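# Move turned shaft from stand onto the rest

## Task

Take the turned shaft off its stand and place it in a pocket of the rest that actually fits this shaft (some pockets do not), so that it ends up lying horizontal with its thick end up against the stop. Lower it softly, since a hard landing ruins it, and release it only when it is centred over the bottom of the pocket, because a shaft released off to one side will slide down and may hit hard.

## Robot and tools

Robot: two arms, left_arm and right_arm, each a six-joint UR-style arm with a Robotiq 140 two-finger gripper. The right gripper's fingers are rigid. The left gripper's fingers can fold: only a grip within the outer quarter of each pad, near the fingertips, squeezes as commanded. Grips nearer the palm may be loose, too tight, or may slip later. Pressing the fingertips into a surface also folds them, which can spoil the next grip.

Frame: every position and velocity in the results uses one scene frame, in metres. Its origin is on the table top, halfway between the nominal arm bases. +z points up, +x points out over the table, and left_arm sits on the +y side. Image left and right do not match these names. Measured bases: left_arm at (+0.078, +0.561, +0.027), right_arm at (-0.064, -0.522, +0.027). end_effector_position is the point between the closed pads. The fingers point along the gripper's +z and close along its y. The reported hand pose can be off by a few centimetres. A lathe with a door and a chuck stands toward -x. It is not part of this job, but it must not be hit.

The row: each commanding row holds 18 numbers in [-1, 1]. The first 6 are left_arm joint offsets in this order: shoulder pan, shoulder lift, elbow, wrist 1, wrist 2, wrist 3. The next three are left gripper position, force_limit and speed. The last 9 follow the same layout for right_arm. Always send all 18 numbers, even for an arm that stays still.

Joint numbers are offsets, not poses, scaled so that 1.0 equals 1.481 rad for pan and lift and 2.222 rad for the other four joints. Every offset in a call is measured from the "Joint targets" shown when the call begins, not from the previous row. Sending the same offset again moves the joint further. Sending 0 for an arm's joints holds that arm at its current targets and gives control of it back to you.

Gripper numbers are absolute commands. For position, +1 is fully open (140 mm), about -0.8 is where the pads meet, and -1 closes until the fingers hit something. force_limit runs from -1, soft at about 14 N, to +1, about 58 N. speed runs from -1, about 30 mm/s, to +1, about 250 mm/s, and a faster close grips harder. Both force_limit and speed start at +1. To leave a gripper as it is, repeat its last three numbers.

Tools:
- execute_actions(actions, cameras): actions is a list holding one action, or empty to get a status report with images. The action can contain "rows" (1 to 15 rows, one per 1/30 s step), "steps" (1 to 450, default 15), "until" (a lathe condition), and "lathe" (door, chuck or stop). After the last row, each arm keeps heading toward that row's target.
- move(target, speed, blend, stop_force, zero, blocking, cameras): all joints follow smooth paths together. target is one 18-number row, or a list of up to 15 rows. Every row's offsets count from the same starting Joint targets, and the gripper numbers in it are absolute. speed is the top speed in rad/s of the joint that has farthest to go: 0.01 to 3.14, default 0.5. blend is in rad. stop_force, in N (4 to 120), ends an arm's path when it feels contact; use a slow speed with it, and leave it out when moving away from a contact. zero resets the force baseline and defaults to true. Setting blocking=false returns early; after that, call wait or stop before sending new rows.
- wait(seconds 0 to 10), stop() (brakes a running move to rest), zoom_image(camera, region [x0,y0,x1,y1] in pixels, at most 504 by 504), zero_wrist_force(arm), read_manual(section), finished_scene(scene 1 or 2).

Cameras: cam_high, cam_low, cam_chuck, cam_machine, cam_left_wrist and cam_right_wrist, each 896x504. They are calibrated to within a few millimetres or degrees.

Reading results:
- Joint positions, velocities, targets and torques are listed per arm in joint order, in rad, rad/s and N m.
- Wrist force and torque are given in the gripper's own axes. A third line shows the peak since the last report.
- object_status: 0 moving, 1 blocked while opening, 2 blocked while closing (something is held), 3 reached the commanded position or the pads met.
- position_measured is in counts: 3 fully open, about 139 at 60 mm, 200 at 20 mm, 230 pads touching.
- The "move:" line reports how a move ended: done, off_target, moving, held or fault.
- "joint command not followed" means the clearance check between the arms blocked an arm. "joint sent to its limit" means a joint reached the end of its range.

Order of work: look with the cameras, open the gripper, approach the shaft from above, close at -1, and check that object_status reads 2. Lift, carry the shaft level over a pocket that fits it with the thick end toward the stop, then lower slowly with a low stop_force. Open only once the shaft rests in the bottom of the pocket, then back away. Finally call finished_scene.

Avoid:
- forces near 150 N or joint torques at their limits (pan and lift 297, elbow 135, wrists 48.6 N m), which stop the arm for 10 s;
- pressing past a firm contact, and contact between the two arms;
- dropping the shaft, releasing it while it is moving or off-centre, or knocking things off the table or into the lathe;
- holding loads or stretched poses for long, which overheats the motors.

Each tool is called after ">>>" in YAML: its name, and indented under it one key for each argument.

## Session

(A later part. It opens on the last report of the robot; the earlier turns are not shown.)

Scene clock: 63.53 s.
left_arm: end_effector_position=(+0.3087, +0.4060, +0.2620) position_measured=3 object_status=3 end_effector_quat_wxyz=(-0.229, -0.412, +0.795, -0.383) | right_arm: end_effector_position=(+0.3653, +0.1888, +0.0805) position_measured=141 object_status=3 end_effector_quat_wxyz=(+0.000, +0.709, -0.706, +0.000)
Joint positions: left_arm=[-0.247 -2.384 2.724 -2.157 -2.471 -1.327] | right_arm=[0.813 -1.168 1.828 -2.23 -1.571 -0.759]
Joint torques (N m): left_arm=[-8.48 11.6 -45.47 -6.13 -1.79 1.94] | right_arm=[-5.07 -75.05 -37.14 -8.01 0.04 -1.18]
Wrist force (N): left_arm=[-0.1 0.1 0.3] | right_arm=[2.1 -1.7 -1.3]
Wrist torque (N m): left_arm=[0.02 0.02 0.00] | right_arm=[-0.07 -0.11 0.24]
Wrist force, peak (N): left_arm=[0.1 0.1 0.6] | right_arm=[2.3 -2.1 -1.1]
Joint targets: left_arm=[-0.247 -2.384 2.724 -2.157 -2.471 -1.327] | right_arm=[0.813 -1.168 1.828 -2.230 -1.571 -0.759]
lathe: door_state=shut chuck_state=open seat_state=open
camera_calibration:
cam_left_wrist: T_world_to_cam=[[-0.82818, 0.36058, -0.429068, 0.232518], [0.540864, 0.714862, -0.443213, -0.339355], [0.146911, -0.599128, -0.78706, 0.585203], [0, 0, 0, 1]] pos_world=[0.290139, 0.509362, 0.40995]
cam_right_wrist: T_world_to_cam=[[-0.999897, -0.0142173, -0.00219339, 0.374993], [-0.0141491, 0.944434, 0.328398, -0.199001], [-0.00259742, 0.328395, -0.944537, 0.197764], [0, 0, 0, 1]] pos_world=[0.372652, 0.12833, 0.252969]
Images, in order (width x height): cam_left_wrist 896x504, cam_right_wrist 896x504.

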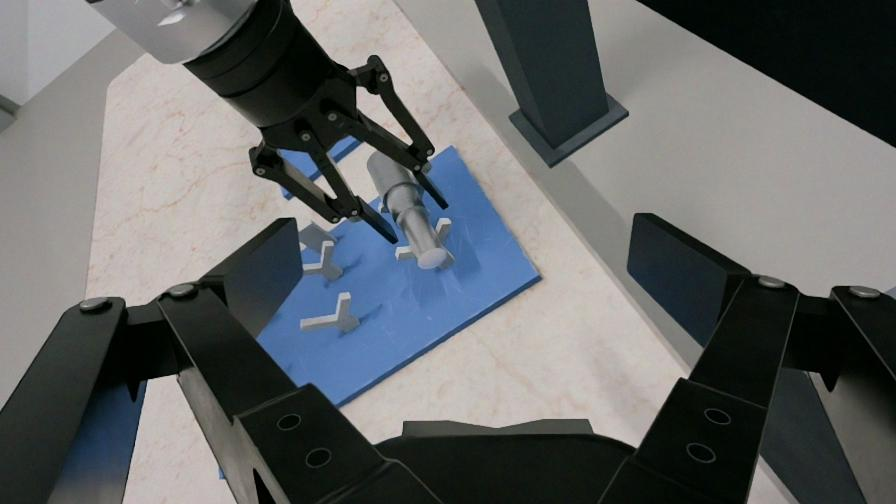

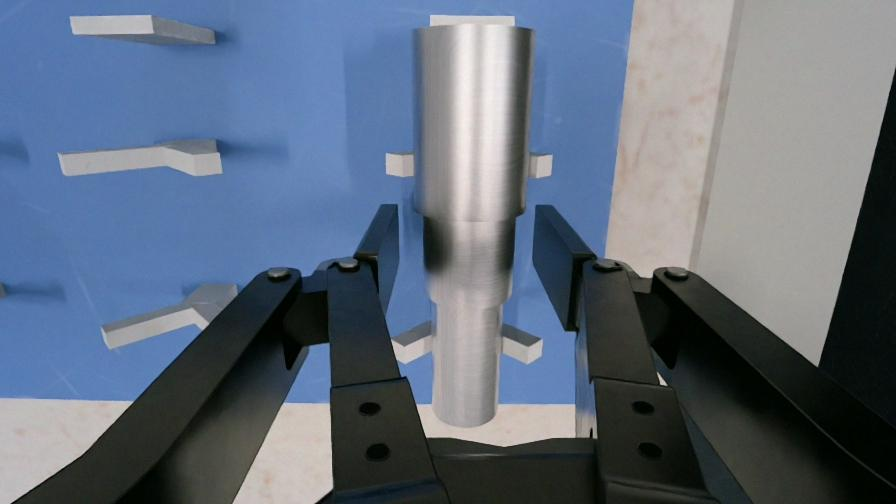

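>>> move:
  target: [0,0,0,0,0,0,1,1,1,0,-0.0556,-0.0308,0.0675,0,0,-0.1,0,-1]
  speed: 0.2
  cameras: ["cam_right_wrist","cam_low","cam_left_wrist"]

>>> zoom_image:
  camera: "cam_low"
  region: [305, 220, 475, 310]

>>> zoom_image:
  camera: "cam_right_wrist"
  region: [380, 0, 560, 180]

Scene clock: 64.97 s.
left_arm: end_effector_position=(+0.3087, +0.4060, +0.2620) position_measured=3 object_status=3 end_effector_quat_wxyz=(-0.229, -0.412, +0.795, -0.383) | right_arm: end_effector_position=(+0.3658, +0.1893, +0.1702) position_measured=141 object_status=3 end_effector_quat_wxyz=(+0.000, +0.709, -0.706, +0.000)
Joint positions: left_arm=[-0.247 -2.384 2.724 -2.157 -2.471 -1.327] | right_arm=[0.813 -1.251 1.76 -2.08 -1.571 -0.759]
Joint torques (N m): left_arm=[-6.73 12.46 -46.64 -5.89 -1.5 2.04] | right_arm=[8.51 -77.47 -32.63 -5.97 -0.94 -0.37]
Wrist force (N): left_arm=[0.3 0.1 0.4] | right_arm=[1.9 -1.7 -0.9]
Wrist torque (N m): left_arm=[0.02 -0.07 0.00] | right_arm=[-0.08 -0.07 0.23]
Wrist force, peak (N): left_arm=[0.4 -0.1 0.3] | right_arm=[1.9 -1.8 -3.7]
Joint targets: left_arm=[-0.247 -2.384 2.724 -2.157 -2.471 -1.327] | right_arm=[0.813 -1.251 1.760 -2.080 -1.571 -0.759]
lathe: door_state=shut chuck_state=open seat_state=open
move: done
camera_calibration:
cam_left_wrist: T_world_to_cam=[[-0.82818, 0.36058, -0.429068, 0.232518], [0.540864, 0.714862, -0.443213, -0.339355], [0.146911, -0.599128, -0.78706, 0.585203], [0, 0, 0, 1]] pos_world=[0.290139, 0.509362, 0.40995]
cam_right_wrist: T_world_to_cam=[[-0.999895, -0.0142065, -0.00283608, 0.375713], [-0.0143484, 0.944194, 0.329076, -0.22899], [-0.00199719, 0.329082, -0.944299, 0.282058], [0, 0, 0, 1]] pos_world=[0.372951, 0.128729, 0.342768]
Images, in order (width x height): cam_low 896x504, cam_left_wrist 896x504, cam_right_wrist 896x504.

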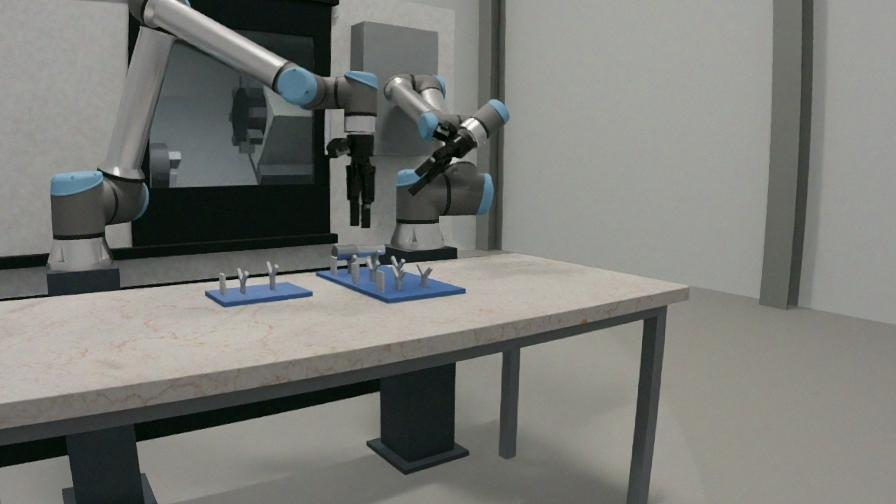

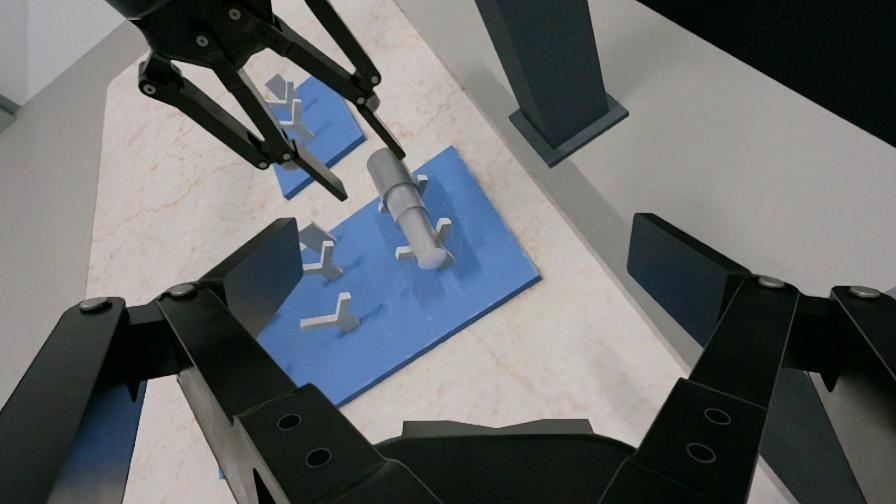

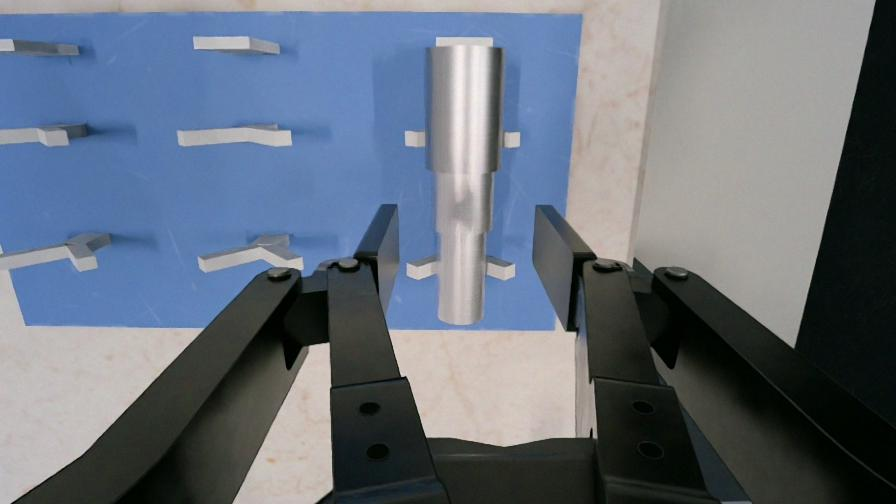

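Scaled by 2.965 from the camera's 896x504 image, which has a finer 1280x720 frame.

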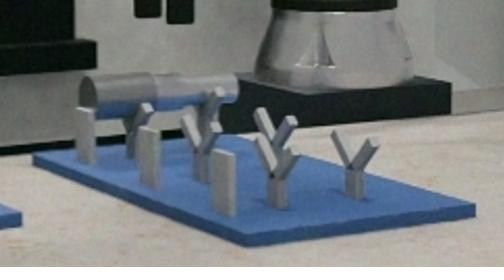

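Scaled by 2.800 from the camera's 896x504 image, which has a finer 1280x720 frame.

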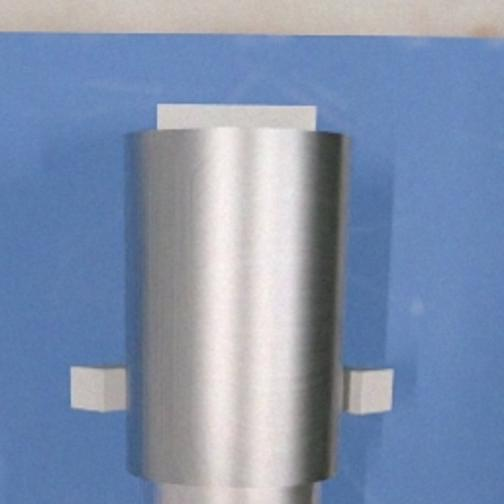

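>>> finished_scene:
  scene: 1

The scene is finished: the task was done.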